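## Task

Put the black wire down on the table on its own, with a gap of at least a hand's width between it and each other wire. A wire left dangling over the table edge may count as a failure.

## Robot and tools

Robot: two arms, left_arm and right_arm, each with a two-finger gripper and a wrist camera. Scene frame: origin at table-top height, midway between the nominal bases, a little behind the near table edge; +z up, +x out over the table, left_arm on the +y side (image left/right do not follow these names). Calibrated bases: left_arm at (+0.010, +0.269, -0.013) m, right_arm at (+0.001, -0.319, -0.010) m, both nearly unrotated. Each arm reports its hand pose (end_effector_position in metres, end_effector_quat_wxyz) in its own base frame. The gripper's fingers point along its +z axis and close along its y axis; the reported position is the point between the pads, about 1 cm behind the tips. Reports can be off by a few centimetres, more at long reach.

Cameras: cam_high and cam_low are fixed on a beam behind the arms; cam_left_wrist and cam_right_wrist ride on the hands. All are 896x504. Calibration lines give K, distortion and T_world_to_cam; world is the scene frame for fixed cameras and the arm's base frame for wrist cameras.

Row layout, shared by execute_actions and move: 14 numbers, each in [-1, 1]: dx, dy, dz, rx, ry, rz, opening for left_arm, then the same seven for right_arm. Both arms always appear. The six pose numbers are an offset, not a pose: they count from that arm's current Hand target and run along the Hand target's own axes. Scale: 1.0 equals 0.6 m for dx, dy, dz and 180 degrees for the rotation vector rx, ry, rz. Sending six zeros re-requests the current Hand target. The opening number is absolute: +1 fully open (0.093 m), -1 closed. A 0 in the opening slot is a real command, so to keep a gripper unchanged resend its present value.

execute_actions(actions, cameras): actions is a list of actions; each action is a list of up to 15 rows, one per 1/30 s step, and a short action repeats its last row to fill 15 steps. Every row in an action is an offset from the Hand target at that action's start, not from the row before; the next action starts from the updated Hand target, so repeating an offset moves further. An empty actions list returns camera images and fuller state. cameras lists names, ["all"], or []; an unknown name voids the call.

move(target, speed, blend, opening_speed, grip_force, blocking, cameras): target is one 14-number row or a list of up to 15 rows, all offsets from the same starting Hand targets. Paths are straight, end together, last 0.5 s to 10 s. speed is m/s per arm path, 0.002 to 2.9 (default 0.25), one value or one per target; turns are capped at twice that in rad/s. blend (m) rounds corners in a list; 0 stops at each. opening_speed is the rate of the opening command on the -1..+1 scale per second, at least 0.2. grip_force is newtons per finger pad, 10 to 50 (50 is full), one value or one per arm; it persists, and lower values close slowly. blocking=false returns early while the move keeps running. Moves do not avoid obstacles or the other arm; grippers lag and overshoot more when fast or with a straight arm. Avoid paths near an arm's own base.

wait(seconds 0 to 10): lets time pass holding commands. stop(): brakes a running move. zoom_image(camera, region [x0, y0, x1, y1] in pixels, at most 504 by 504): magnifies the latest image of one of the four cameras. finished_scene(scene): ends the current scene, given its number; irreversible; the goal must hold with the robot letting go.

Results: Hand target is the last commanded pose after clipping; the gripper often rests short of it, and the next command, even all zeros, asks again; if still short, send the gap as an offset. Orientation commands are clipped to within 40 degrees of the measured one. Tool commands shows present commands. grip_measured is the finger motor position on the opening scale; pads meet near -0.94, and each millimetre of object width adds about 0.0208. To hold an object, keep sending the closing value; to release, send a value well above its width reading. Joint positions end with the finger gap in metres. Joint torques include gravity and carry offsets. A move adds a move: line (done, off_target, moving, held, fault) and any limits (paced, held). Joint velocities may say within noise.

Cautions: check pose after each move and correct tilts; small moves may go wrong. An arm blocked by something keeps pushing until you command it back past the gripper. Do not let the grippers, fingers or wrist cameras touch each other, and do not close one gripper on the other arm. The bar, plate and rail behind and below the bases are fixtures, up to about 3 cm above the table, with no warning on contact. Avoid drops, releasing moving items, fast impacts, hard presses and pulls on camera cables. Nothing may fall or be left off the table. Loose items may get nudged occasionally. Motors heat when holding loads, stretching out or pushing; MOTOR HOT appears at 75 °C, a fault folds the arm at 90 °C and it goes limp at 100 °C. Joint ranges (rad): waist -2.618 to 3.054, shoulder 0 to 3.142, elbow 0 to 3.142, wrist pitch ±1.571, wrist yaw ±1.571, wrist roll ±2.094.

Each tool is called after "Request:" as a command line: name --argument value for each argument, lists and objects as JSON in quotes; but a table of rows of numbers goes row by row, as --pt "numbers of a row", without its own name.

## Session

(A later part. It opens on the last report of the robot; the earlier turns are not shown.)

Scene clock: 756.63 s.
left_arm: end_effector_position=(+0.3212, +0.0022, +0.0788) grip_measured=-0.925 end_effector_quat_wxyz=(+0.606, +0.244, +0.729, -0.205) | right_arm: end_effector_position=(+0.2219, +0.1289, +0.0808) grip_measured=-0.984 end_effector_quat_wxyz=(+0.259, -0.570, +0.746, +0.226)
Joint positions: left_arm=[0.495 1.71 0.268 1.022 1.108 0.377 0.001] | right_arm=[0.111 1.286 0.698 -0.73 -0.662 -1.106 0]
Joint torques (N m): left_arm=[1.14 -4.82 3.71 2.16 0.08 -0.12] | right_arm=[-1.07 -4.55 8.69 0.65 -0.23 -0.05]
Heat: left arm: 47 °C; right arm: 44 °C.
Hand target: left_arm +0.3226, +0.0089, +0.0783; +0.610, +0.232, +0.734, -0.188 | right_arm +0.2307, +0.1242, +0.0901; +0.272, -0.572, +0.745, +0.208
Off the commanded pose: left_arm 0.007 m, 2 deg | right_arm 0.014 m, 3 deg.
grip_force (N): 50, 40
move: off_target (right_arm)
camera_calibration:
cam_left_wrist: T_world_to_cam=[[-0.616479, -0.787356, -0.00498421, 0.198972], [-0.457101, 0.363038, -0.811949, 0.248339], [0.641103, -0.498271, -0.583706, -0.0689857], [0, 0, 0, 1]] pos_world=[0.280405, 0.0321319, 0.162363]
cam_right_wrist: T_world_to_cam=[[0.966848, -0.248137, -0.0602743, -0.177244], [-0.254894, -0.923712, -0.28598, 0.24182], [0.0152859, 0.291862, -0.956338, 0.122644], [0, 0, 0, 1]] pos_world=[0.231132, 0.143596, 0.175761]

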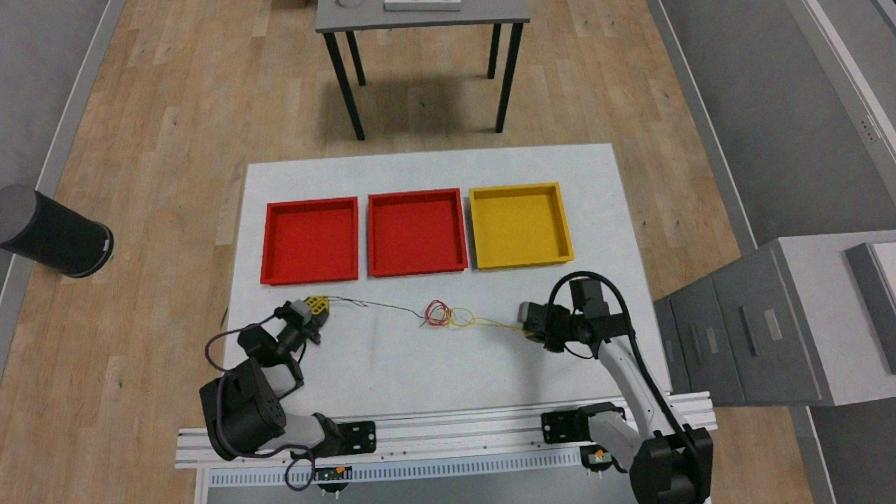

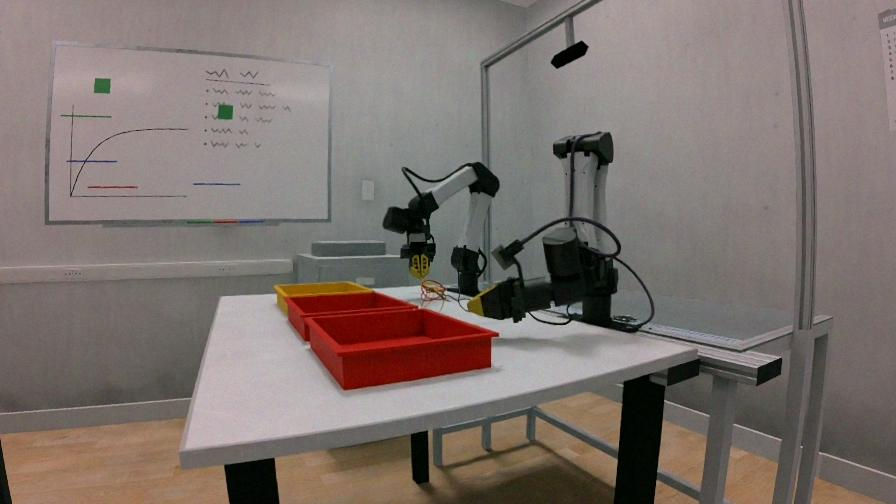

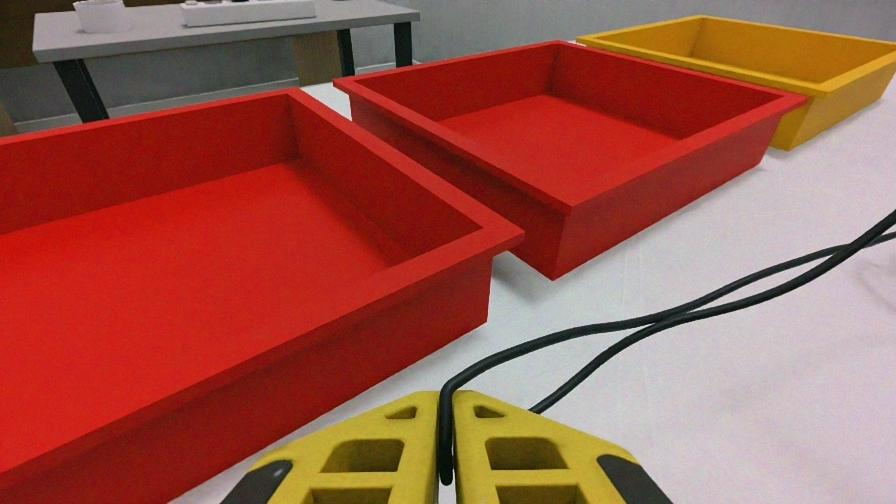

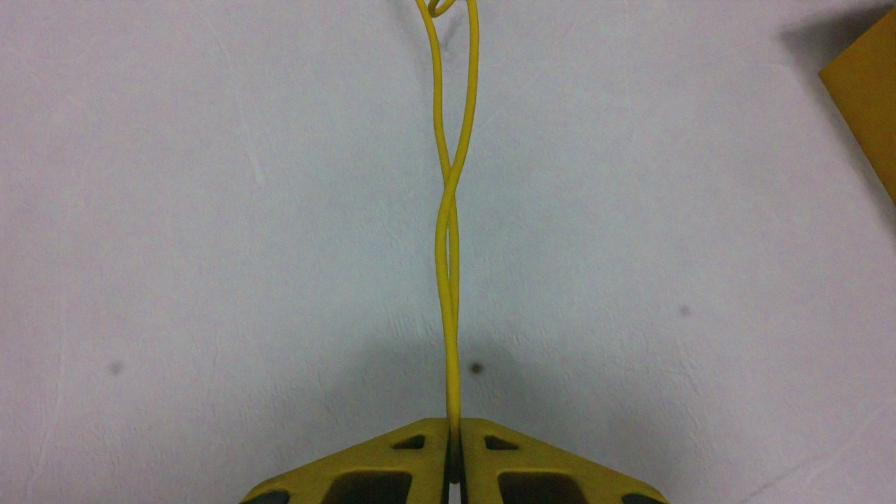

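Request:
move --target '[0.0157,0.1165,-0.0792,-0.109,0.0008,-0.0205,-0.931621,0,0,0,0,0,0,-1]' --cameras '["all"]' --speed 0.06

Request:
zoom_image --camera "cam_high" --region '[280, 250, 500, 370]'

Scene clock: 767.97 s.
left_arm: end_effector_position=(+0.3214, +0.0808, +0.0793) grip_measured=-0.925 end_effector_quat_wxyz=(+0.630, +0.123, +0.759, -0.106) | right_arm: end_effector_position=(+0.2219, +0.1289, +0.0808) grip_measured=-0.984 end_effector_quat_wxyz=(+0.259, -0.570, +0.746, +0.226)
Joint positions: left_arm=[0.683 1.734 0.244 1.153 0.984 0.277 0.001] | right_arm=[0.111 1.286 0.698 -0.73 -0.662 -1.106 0]
Joint torques (N m): left_arm=[1.42 -3.92 4.18 2.29 -0.24 -0.18] | right_arm=[-0.95 -4.88 8.65 0.62 -0.24 -0.04]
Heat: left arm: 48 °C; right arm: 44 °C.
Hand target: left_arm +0.3227, +0.0940, +0.0783; +0.633, +0.101, +0.763, -0.080 | right_arm +0.2307, +0.1242, +0.0901; +0.272, -0.572, +0.745, +0.208
Off the commanded pose: left_arm 0.013 m, 4 deg | right_arm 0.014 m, 3 deg.
grip_force (N): 50, 40
move: off_target (left_arm, right_arm)
camera_calibration:
cam_left_wrist: T_world_to_cam=[[-0.335361, -0.942087, -0.00243342, 0.183026], [-0.549966, 0.197871, -0.811409, 0.263464], [0.764899, -0.270776, -0.584473, -0.0876999], [0, 0, 0, 1]] pos_world=[0.273358, 0.096547, 0.162965]
cam_right_wrist: T_world_to_cam=[[0.966951, -0.247789, -0.0600445, -0.177236], [-0.254496, -0.923835, -0.285939, 0.241806], [0.0153815, 0.291771, -0.956365, 0.122612], [0, 0, 0, 1]] pos_world=[0.231031, 0.143697, 0.175761]

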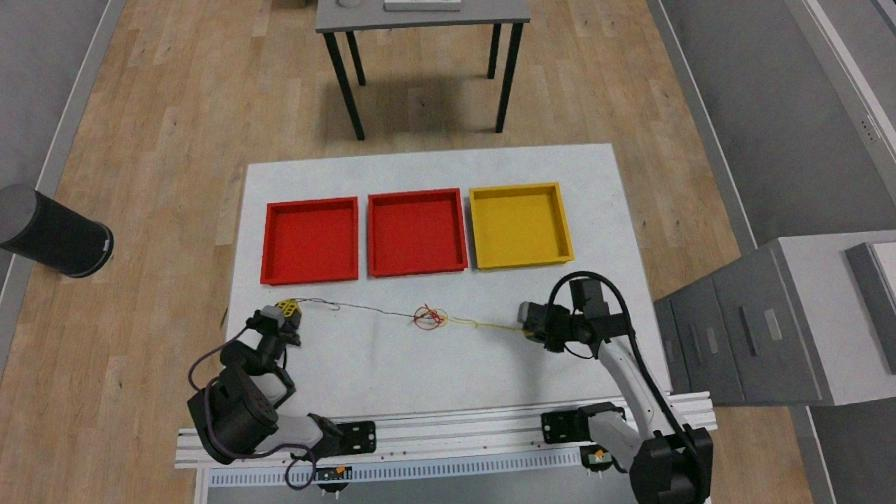

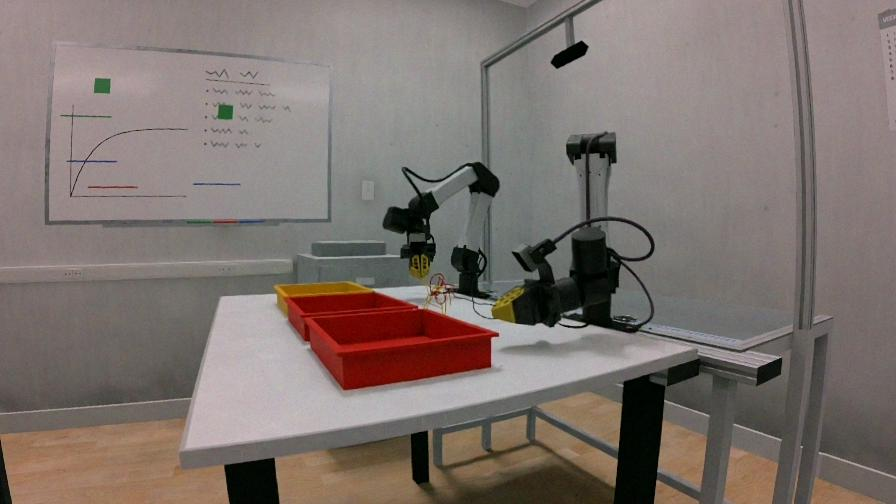

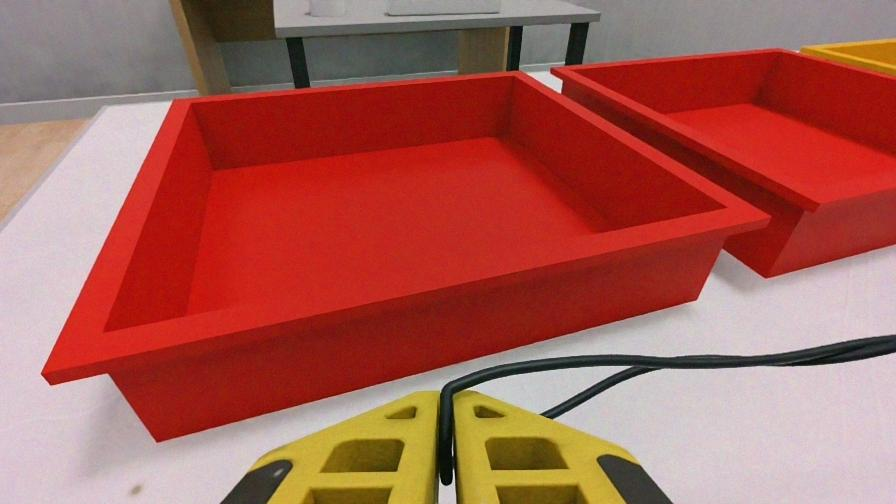

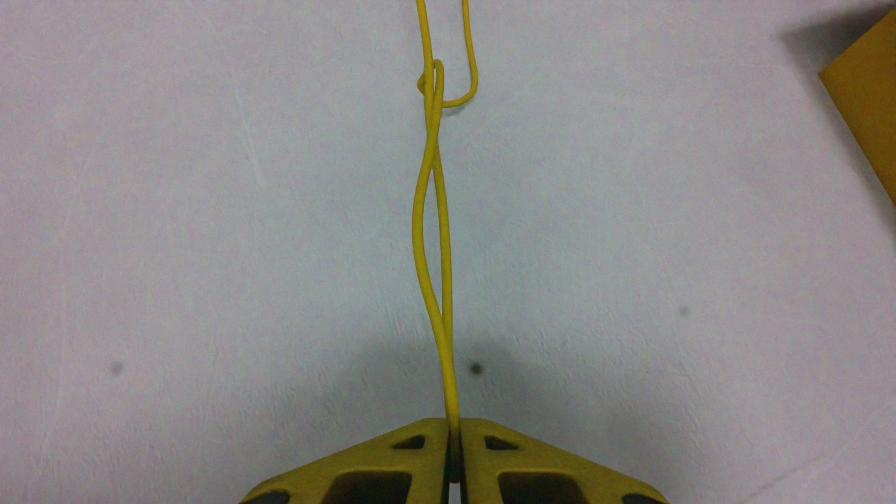

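Scaled by 2.291 from the camera's 896x504 image, which has a finer 1280x720 frame.

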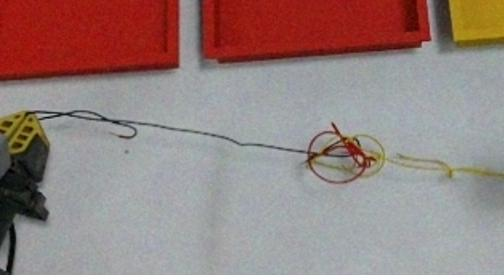

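Request:
move --target '[0.012,0.1,-0.02,0,0,0,-0.931621,0,0,0,0,0,0,-1]' --cameras '["all"]' --speed 0.06

Request:
zoom_image --camera "cam_high" --region '[280, 250, 500, 370]'

Scene clock: 774.93 s.
left_arm: end_effector_position=(+0.3158, +0.1269, +0.0686) grip_measured=-0.925 end_effector_quat_wxyz=(+0.624, +0.105, +0.762, -0.135) | right_arm: end_effector_position=(+0.2208, +0.1324, +0.0836) grip_measured=-0.984 end_effector_quat_wxyz=(+0.265, -0.569, +0.742, +0.238)
Joint positions: left_arm=[0.853 1.827 0.386 0.961 1.162 0.37 0.001] | right_arm=[0.111 1.286 0.698 -0.73 -0.689 -1.106 0]
Joint torques (N m): left_arm=[2.26 -5.09 8.77 2.04 -0.24 0.16] | right_arm=[-1.31 -4.89 8.83 0.63 0.01 -0.04]
Heat: left arm: 49 °C; right arm: 44 °C.
Hand target: left_arm +0.3253, +0.1554, +0.0739; +0.633, +0.101, +0.763, -0.080 | right_arm +0.2307, +0.1242, +0.0901; +0.272, -0.572, +0.745, +0.208
Off the commanded pose: left_arm 0.030 m, 6 deg | right_arm 0.014 m, 4 deg.
grip_force (N): 50, 40
move: off_target (left_arm, right_arm)
camera_calibration:
cam_left_wrist: T_world_to_cam=[[-0.344983, -0.936342, 0.0651865, 0.222162], [-0.566663, 0.152408, -0.809731, 0.253532], [0.748251, -0.316283, -0.583169, -0.0663015], [0, 0, 0, 1]] pos_world=[0.26992, 0.14841, 0.152146]
cam_right_wrist: T_world_to_cam=[[0.968436, -0.239429, -0.0693151, -0.175803], [-0.249039, -0.917681, -0.309584, 0.245534], [0.0105142, 0.317074, -0.948342, 0.121339], [0, 0, 0, 1]] pos_world=[0.230126, 0.144756, 0.178898]

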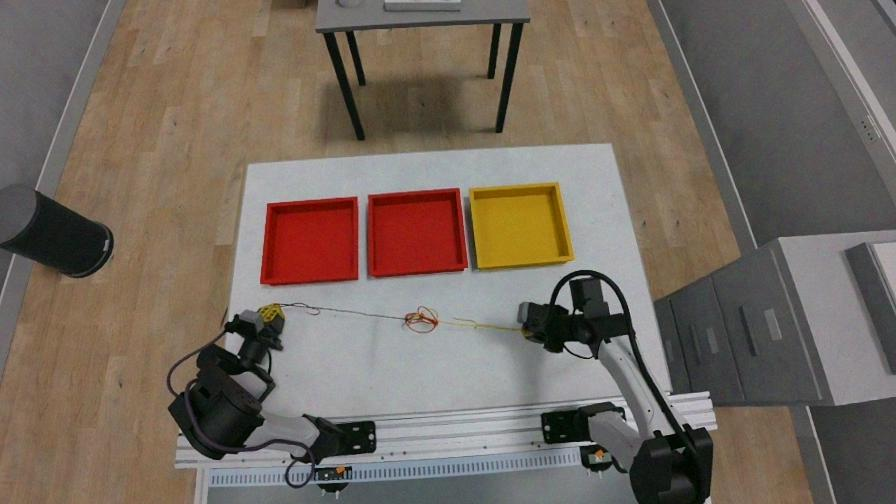

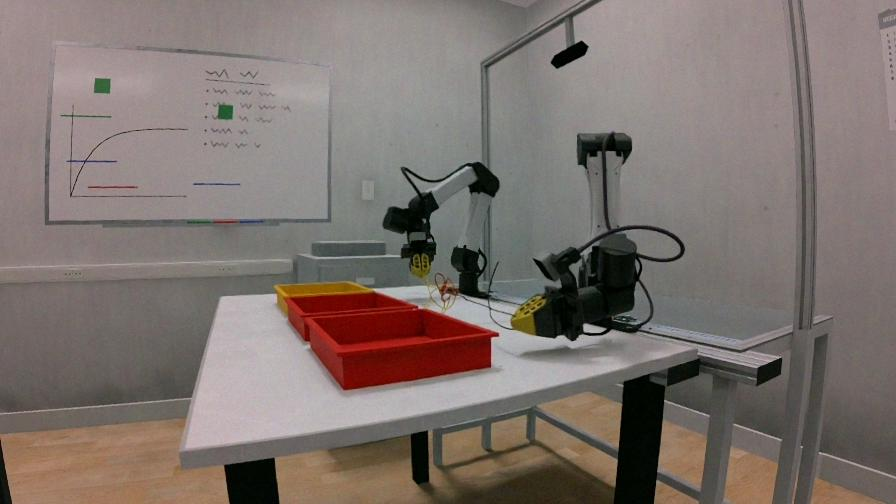

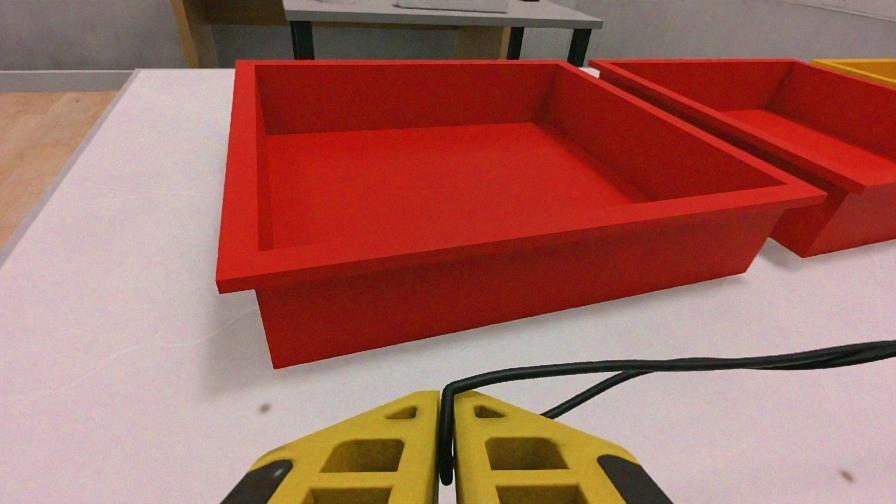

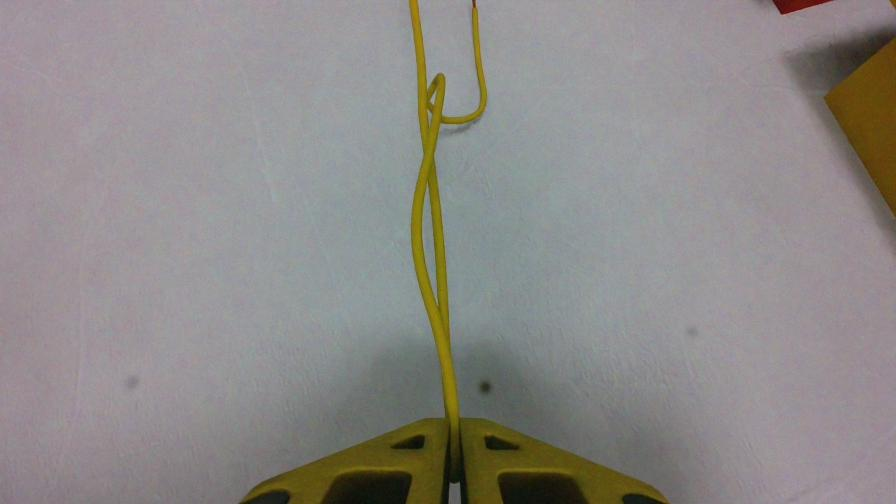

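Scaled by 2.291 from the camera's 896x504 image, which has a finer 1280x720 frame.

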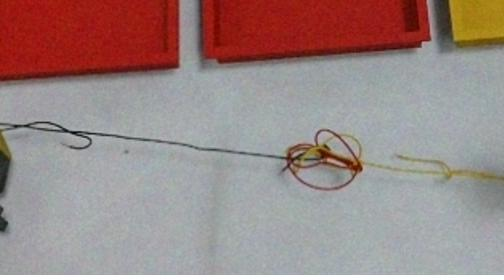

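Request:
move --target '[0,0,0,0,0,0,-0.931621,0.045,-0.102,-0.0379,0,0,0,-1]' --cameras '["all"]' --speed 0.06

Request:
zoom_image --camera "cam_high" --region '[280, 250, 500, 370]'

Scene clock: 782.20 s.
left_arm: end_effector_position=(+0.3128, +0.1200, +0.0692) grip_measured=-0.925 end_effector_quat_wxyz=(+0.624, +0.113, +0.757, -0.156) | right_arm: end_effector_position=(+0.2684, +0.0949, +0.0936) grip_measured=-0.984 end_effector_quat_wxyz=(+0.283, -0.573, +0.728, +0.246)
Joint positions: left_arm=[0.855 1.827 0.386 0.94 1.206 0.377 0.001] | right_arm=[-0.081 1.509 0.909 -0.869 -0.763 -1.374 0]
Joint torques (N m): left_arm=[2.51 -5.87 8.58 2.07 -0.57 0.13] | right_arm=[-3.28 -3.84 9.14 0.46 0.37 -0.07]
Heat: left arm: 49 °C; right arm: 45 °C.
Hand target: left_arm +0.3253, +0.1554, +0.0738; +0.633, +0.101, +0.763, -0.080 | right_arm +0.2808, +0.0743, +0.0902; +0.272, -0.572, +0.745, +0.208
Off the commanded pose: left_arm 0.038 m, 9 deg | right_arm 0.024 m, 5 deg.
grip_force (N): 50, 40
move: off_target (left_arm, right_arm)
camera_calibration:
cam_left_wrist: T_world_to_cam=[[-0.380836, -0.920655, 0.0857843, 0.222579], [-0.557626, 0.154675, -0.815554, 0.250702], [0.737575, -0.358428, -0.572287, -0.0582938], [0, 0, 0, 1]] pos_world=[0.26756, 0.145247, 0.152007]
cam_right_wrist: T_world_to_cam=[[0.974099, -0.220107, -0.0518057, -0.235152], [-0.224147, -0.909704, -0.349566, 0.222339], [0.029814, 0.352124, -0.935478, 0.132614], [0, 0, 0, 1]] pos_world=[0.274944, 0.103808, 0.189597]

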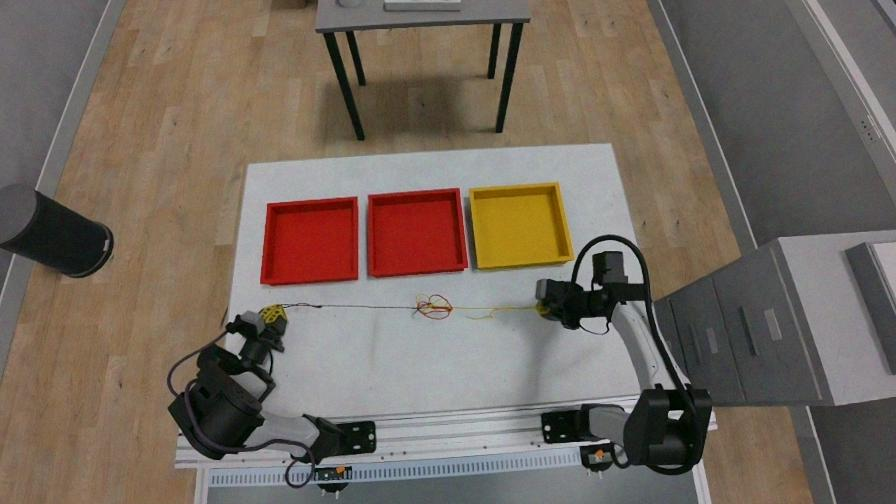

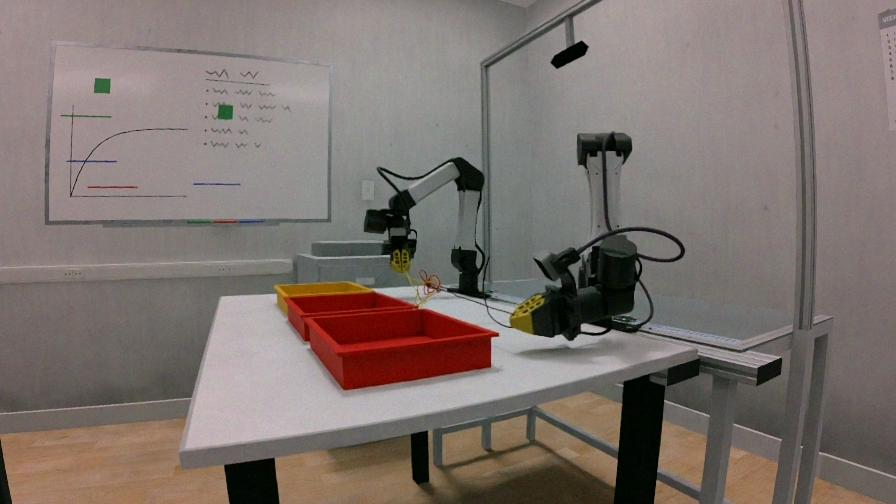

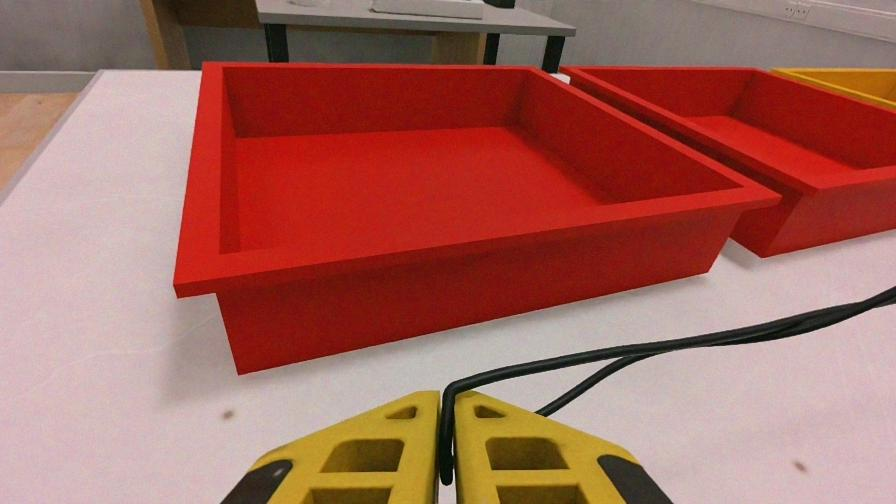

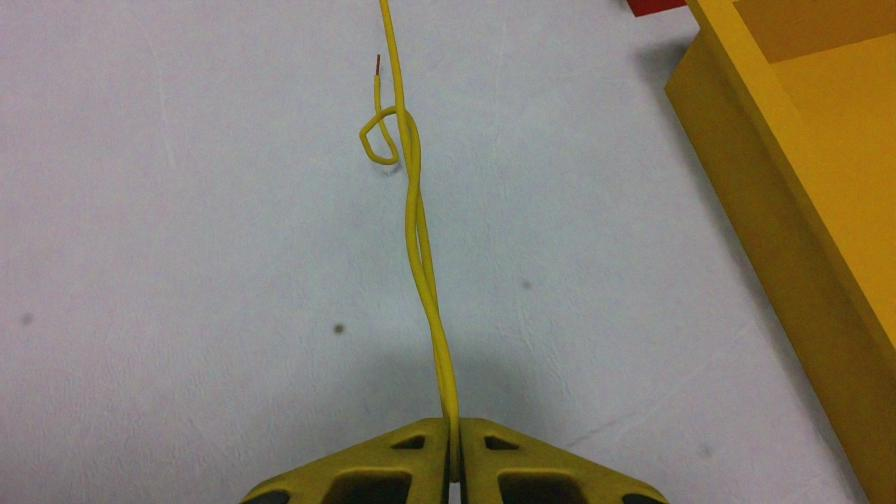

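Scaled by 2.291 from the camera's 896x504 image, which has a finer 1280x720 frame.

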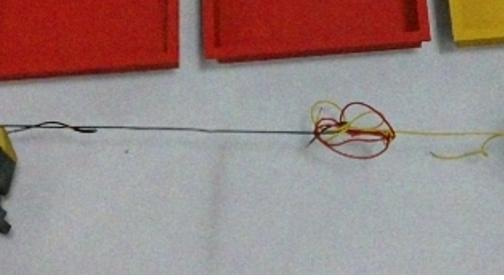

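Request:
move --pt "-0.0063 -0.1127 0.0294 0 0 0 -0.931621 0 0 0 0 0 0 -1" --pt "-0.0141 0.0376 0.0748 0 0 0 -0.931621 0 0 0 0 0 0 -1" --pt "-0.0555 -0.1124 0.0201 0 0 0 -0.931621 0 0 0 0 0 0 -1" --pt "0.0159 -0.0054 -0.0832 0 0 0 -0.931621 0 0 0 0 0 0 -1" --blend '[0.01,0.01,0.01,0]' --cameras '["all"]' --speed 0.1

Request:
zoom_image --camera "cam_high" --region '[280, 250, 500, 370]'

Scene clock: 811.67 s.
left_arm: end_effector_position=(+0.2681, +0.1384, +0.0712) grip_measured=-0.925 end_effector_quat_wxyz=(+0.634, +0.096, +0.755, -0.136) | right_arm: end_effector_position=(+0.2675, +0.0887, +0.0922) grip_measured=-0.984 end_effector_quat_wxyz=(+0.278, -0.567, +0.737, +0.243)
Joint positions: left_arm=[1.049 1.72 0.353 0.646 1.328 0.621 0.001] | right_arm=[-0.101 1.509 0.91 -0.883 -0.752 -1.377 0]
Joint torques (N m): left_arm=[1.81 -4.74 9.13 1.81 -0.11 0.2] | right_arm=[-1.76 -3.82 8.79 0.55 0.21 -0.07]
Heat: left arm: 49 °C; right arm: 47 °C.
Hand target: left_arm +0.2754, +0.1653, +0.0737; +0.633, +0.101, +0.763, -0.079 | right_arm +0.2808, +0.0743, +0.0903; +0.272, -0.572, +0.745, +0.208
Off the commanded pose: left_arm 0.028 m, 7 deg | right_arm 0.020 m, 4 deg.
grip_force (N): 50, 40
move: off_target (left_arm, right_arm)
camera_calibration:
cam_left_wrist: T_world_to_cam=[[-0.332809, -0.940033, 0.0746722, 0.212893], [-0.552044, 0.130021, -0.823615, 0.226965], [0.764517, -0.315328, -0.562212, -0.031407], [0, 0, 0, 1]] pos_world=[0.220159, 0.160713, 0.153378]
cam_right_wrist: T_world_to_cam=[[0.969191, -0.238433, -0.061794, -0.231933], [-0.245102, -0.908773, -0.337723, 0.220427], [0.0243677, 0.342464, -0.939215, 0.136126], [0, 0, 0, 1]] pos_world=[0.275498, 0.0983996, 0.187963]

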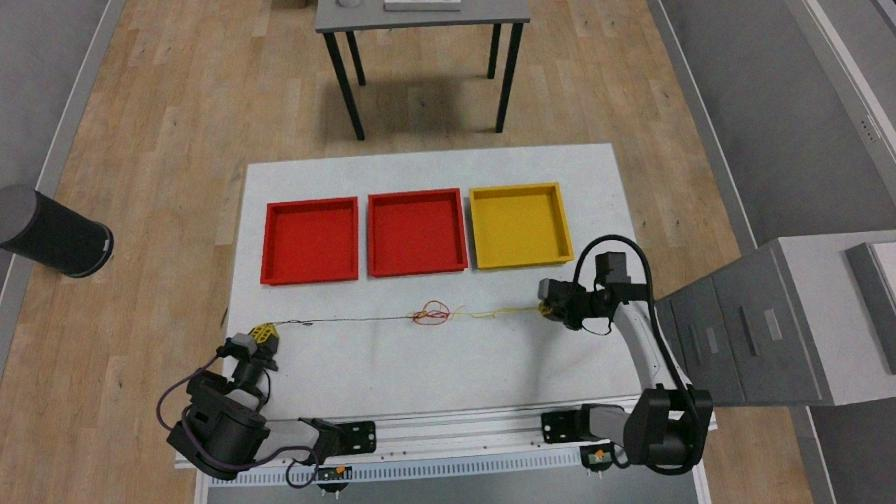

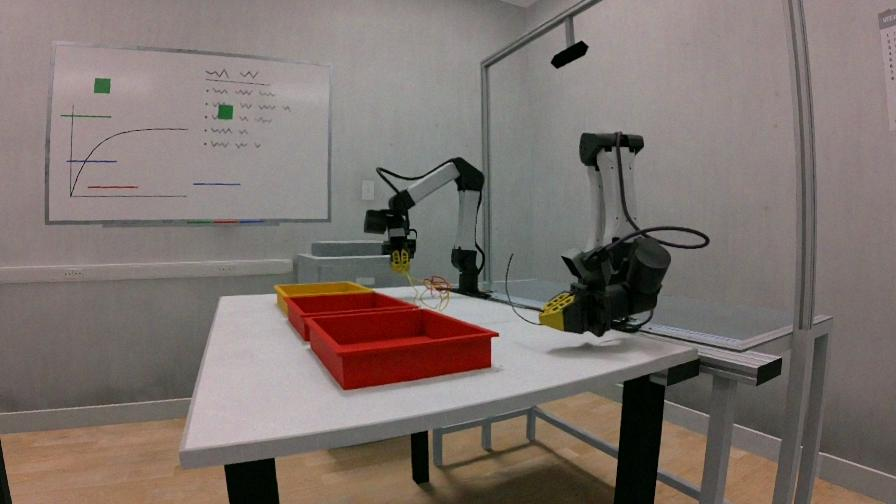

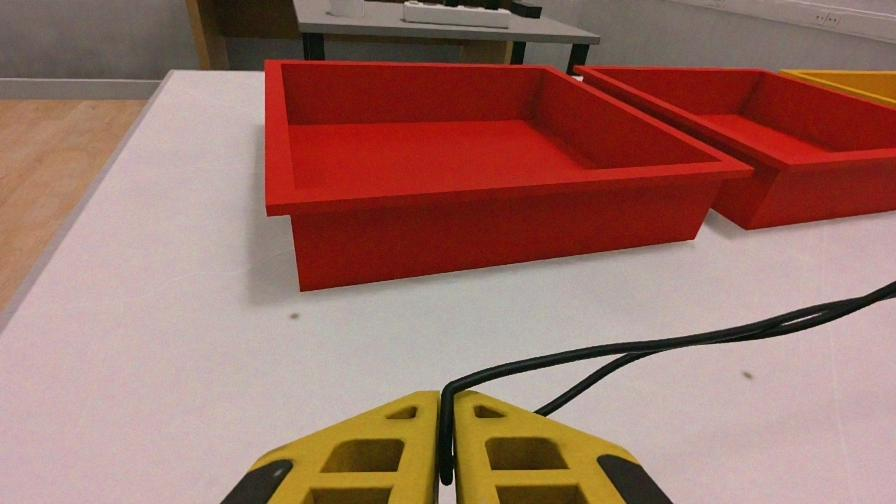

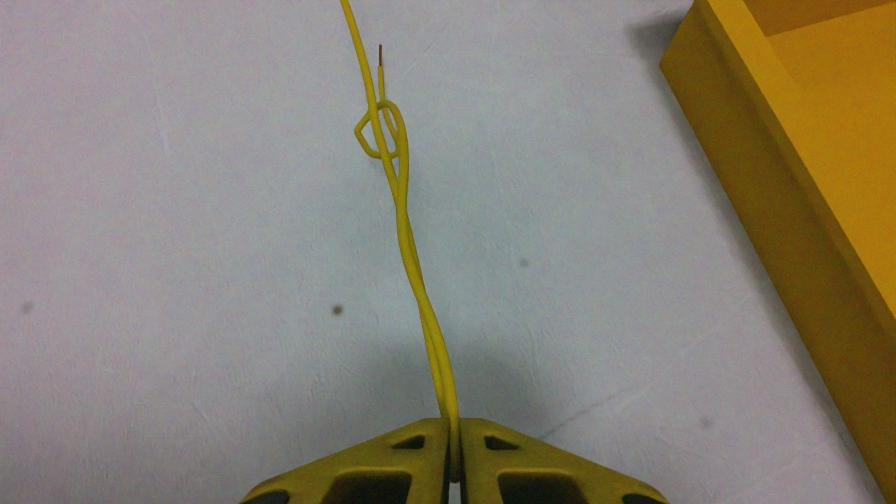

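Scaled by 2.291 from the camera's 896x504 image, which has a finer 1280x720 frame.

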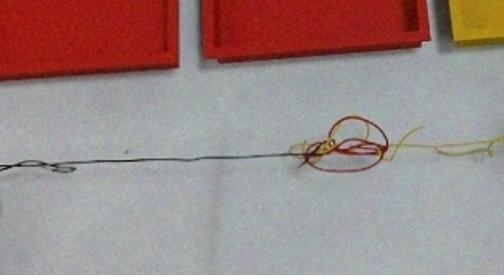

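Request:
move --target '[-0.012,-0.1127,0.0294,0,0,0,-0.931621,-0.06,0.02,0.06,0,0,0,-1]' --cameras '["all"]' --speed 0.1

Request:
zoom_image --camera "cam_high" --region '[380, 280, 480, 350]'

Request:
zoom_image --camera "cam_low" --region '[380, 230, 560, 340]'

Scene clock: 823.93 s.
left_arm: end_effector_position=(+0.2768, +0.0961, +0.0797) grip_measured=-0.925 end_effector_quat_wxyz=(+0.635, +0.107, +0.761, -0.081) | right_arm: end_effector_position=(+0.2794, +0.1251, +0.0827) grip_measured=-0.984 end_effector_quat_wxyz=(+0.261, -0.569, +0.749, +0.217)
Joint positions: left_arm=[0.874 1.603 0.14 1.046 1.105 0.389 0.001] | right_arm=[0.079 1.509 0.891 -0.709 -0.655 -1.135 0]
Joint torques (N m): left_arm=[-0.18 -2.82 3.55 2.06 0.17 -0.11] | right_arm=[0.98 -6.5 5.33 0.97 -0.29 0.11]
Heat: left arm: 48 °C; right arm: 47 °C.
Hand target: left_arm +0.2761, +0.0951, +0.0770; +0.633, +0.101, +0.763, -0.080 | right_arm +0.2823, +0.1264, +0.0858; +0.272, -0.572, +0.745, +0.208
Off the commanded pose: left_arm 0.003 m, 1 deg | right_arm 0.004 m, 2 deg.
grip_force (N): 50, 40
move: done
camera_calibration:
cam_left_wrist: T_world_to_cam=[[-0.281132, -0.95943, -0.02142, 0.170632], [-0.555195, 0.180808, -0.81183, 0.239338], [0.782767, -0.216339, -0.583501, -0.0594539], [0, 0, 0, 1]] pos_world=[0.227388, 0.107573, 0.163265]
cam_right_wrist: T_world_to_cam=[[0.964725, -0.259029, -0.0470132, -0.232728], [-0.261717, -0.924338, -0.277674, 0.254876], [0.0284695, 0.280183, -0.959524, 0.122799], [0, 0, 0, 1]] pos_world=[0.287728, 0.140902, 0.177659]

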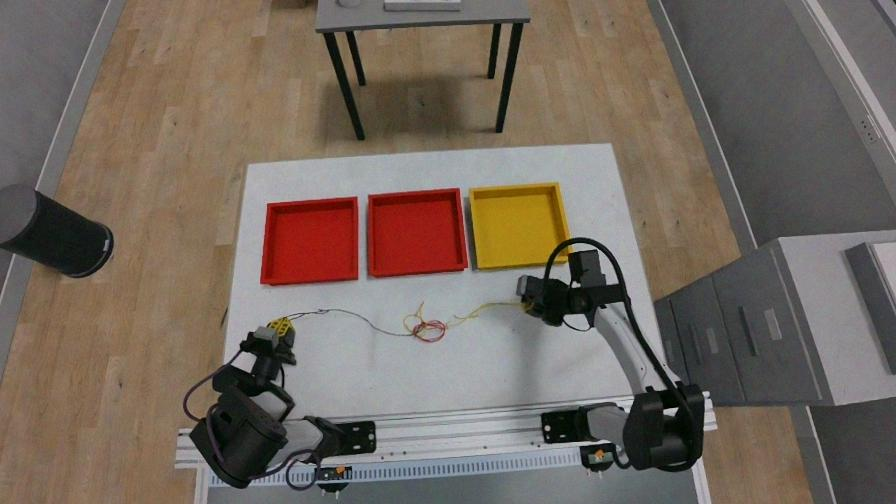

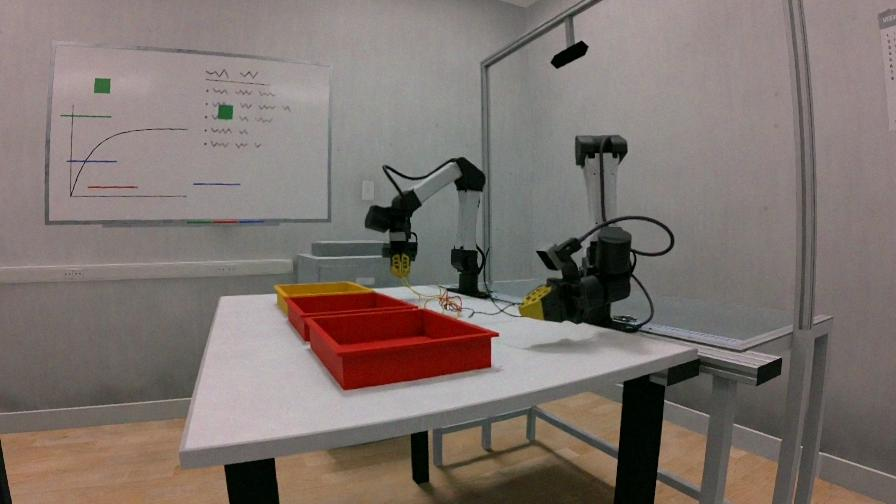

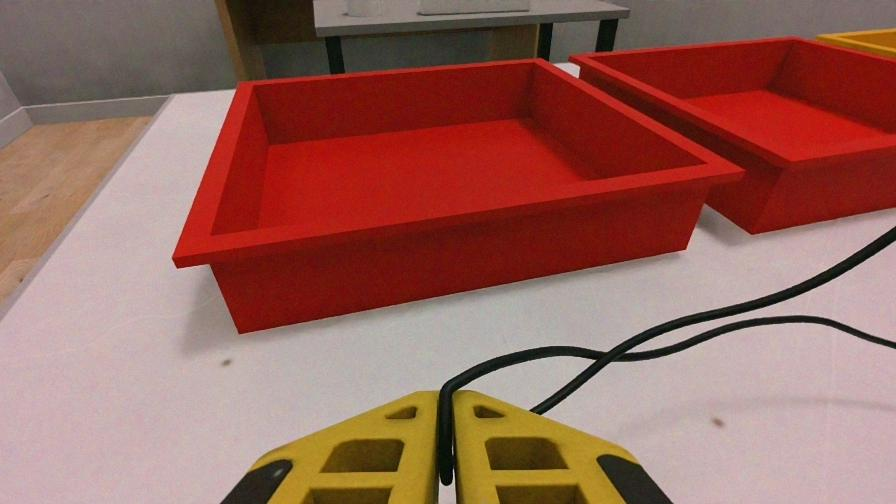

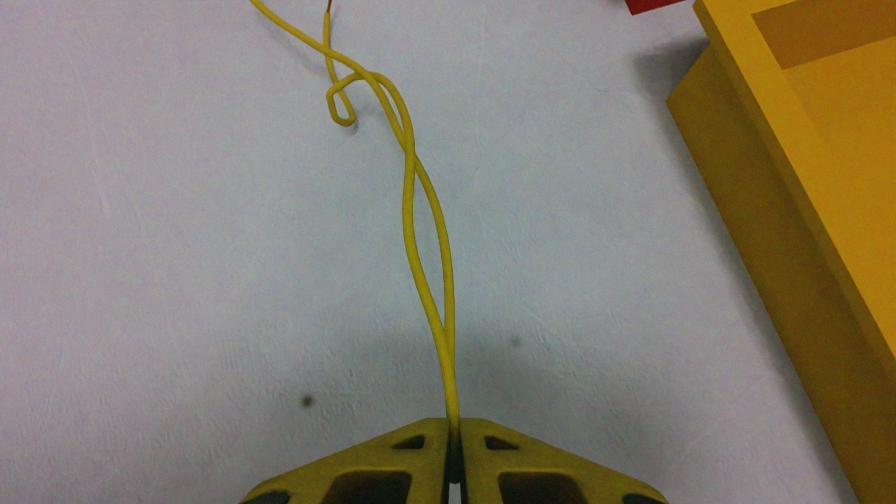

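Scaled by 5.040 from the camera's 896x504 image, which has a finer 1280x720 frame.

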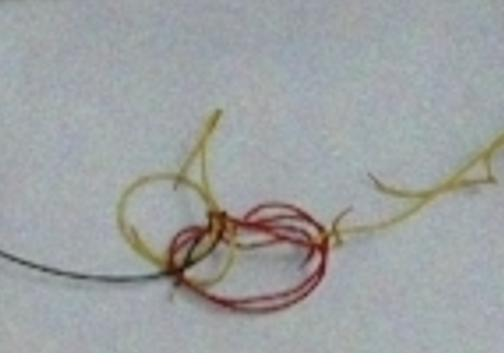

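Scaled by 2.800 from the camera's 896x504 image, which has a finer 1280x720 frame.

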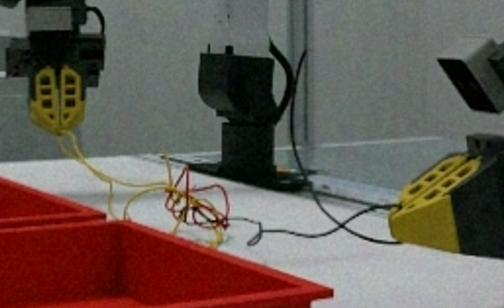

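Request:
move --pt "0 0 0 0 0 0 -0.931621 0.0482 0 0.0575 0 0 0 -1" --pt "0 0 0 0 0 0 -0.931621 0.0482 0 0.0575 0 0 0 -0.3" --pt "0 0 0 0 0 0 -0.931621 0 0 -0.02 0 0 0 -0.3" --pt "0 0 0 0 0 0 -0.931621 -0.2173 0.0877 0.0802 0 0 0 -0.3" --blend '[0,0,0.02,0]' --cameras '["all"]' --speed 0.15

Request:
zoom_image --camera "cam_right_wrist" --region '[200, 0, 700, 400]'

Scene clock: 843.73 s.
left_arm: end_effector_position=(+0.2769, +0.0964, +0.0801) grip_measured=-0.925 end_effector_quat_wxyz=(+0.635, +0.107, +0.761, -0.080) | right_arm: end_effector_position=(+0.2545, +0.2589, +0.1238) grip_measured=-0.301 end_effector_quat_wxyz=(+0.252, -0.573, +0.750, +0.212)
Joint positions: left_arm=[0.874 1.603 0.14 1.05 1.104 0.388 0.001] | right_arm=[0.594 1.483 1.015 -0.579 -0.442 -0.589 0.031]
Joint torques (N m): left_arm=[-0.21 -2.82 3.51 2.04 0.17 -0.13] | right_arm=[0.65 -4.63 9.47 1.37 -0.08 0.07]
Heat: left arm: 48 °C; right arm: 45 °C.
Hand target: left_arm +0.2761, +0.0951, +0.0770; +0.633, +0.101, +0.763, -0.080 | right_arm +0.2653, +0.2664, +0.1328; +0.272, -0.572, +0.745, +0.208
Off the commanded pose: left_arm 0.003 m, 1 deg | right_arm 0.016 m, 2 deg.
grip_force (N): 50, 40
move: off_target (right_arm)
camera_calibration:
cam_left_wrist: T_world_to_cam=[[-0.280157, -0.959665, -0.0235818, 0.170915], [-0.554037, 0.181705, -0.81242, 0.239434], [0.783935, -0.21454, -0.582596, -0.0598843], [0, 0, 0, 1]] pos_world=[0.227484, 0.107667, 0.163663]
cam_right_wrist: T_world_to_cam=[[0.965926, -0.254449, -0.0473548, -0.173554], [-0.257913, -0.931014, -0.258252, 0.381743], [0.021624, 0.261666, -0.964916, 0.132604], [0, 0, 0, 1]] pos_world=[0.26323, 0.276549, 0.218319]

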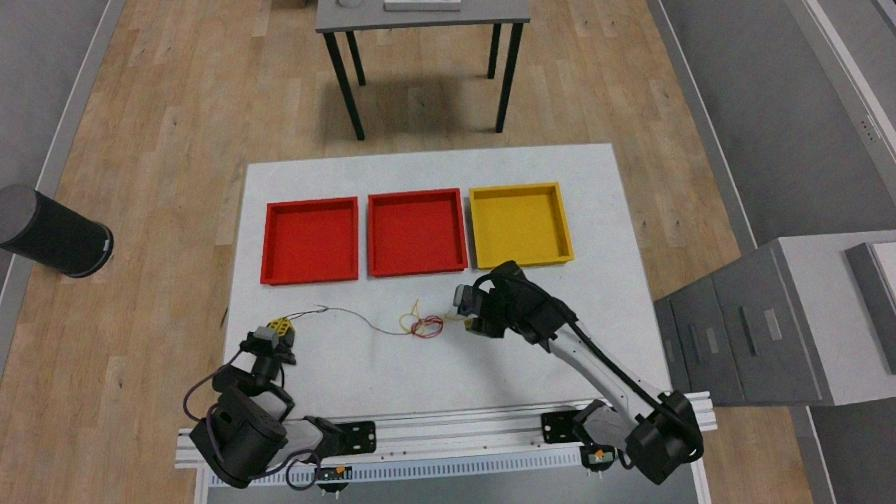

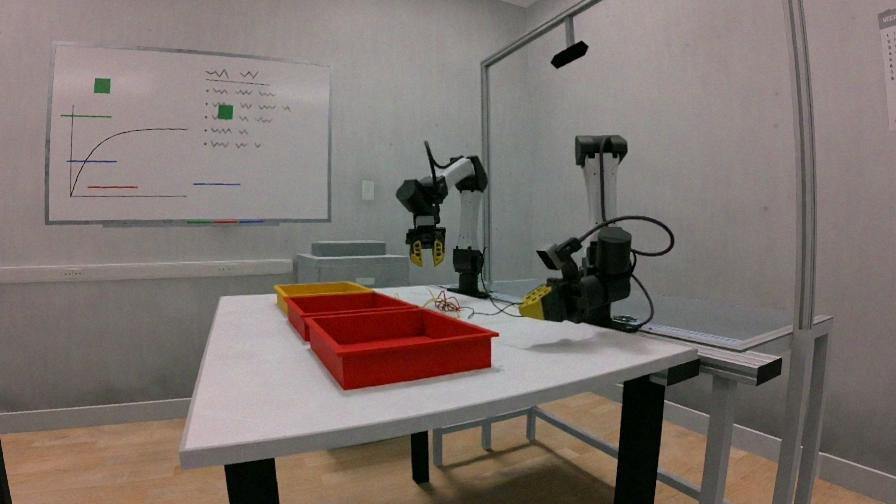

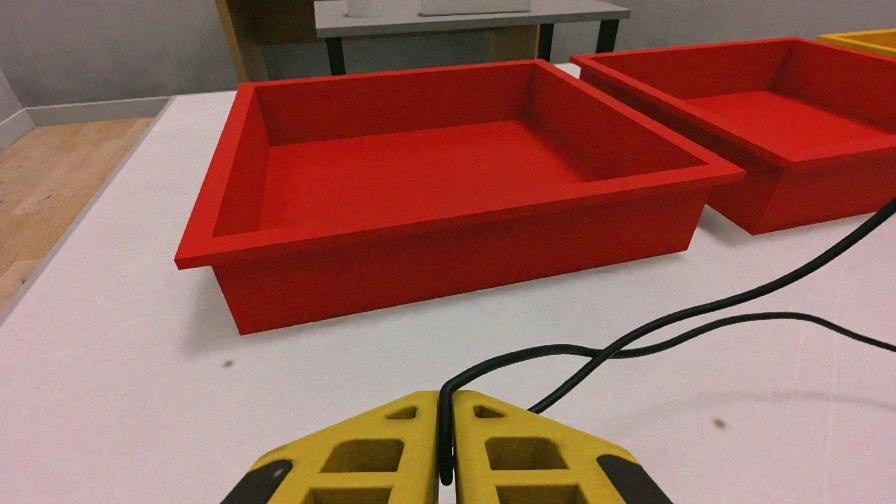

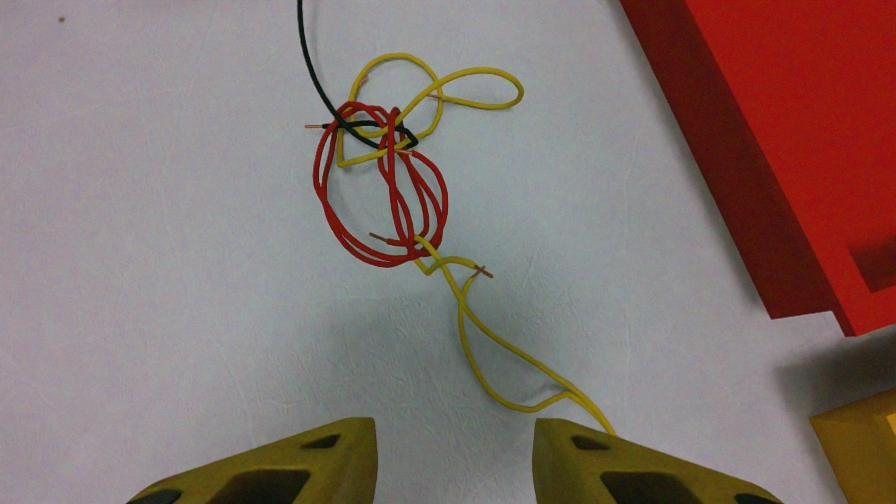

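Scaled by 1.008 from the camera's 896x504 image, which has a finer 1280x720 frame.

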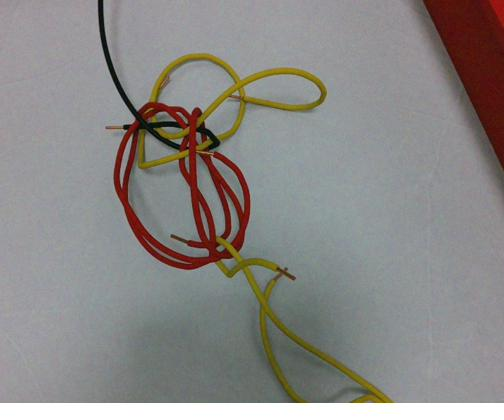

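Request:
zoom_image --camera "cam_right_wrist" --region '[280, 40, 540, 290]'

Scaled by 1.938 from the camera's 896x504 image, which has a finer 1280x720 frame.

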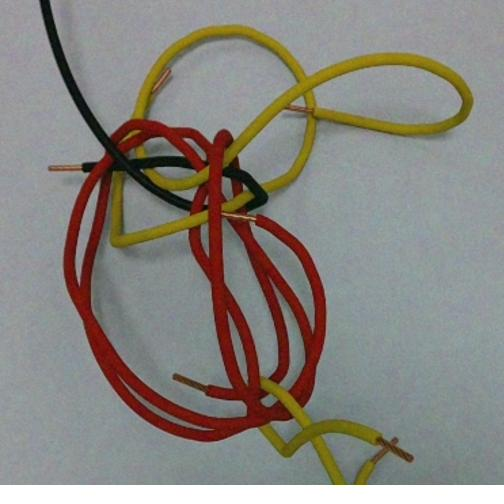

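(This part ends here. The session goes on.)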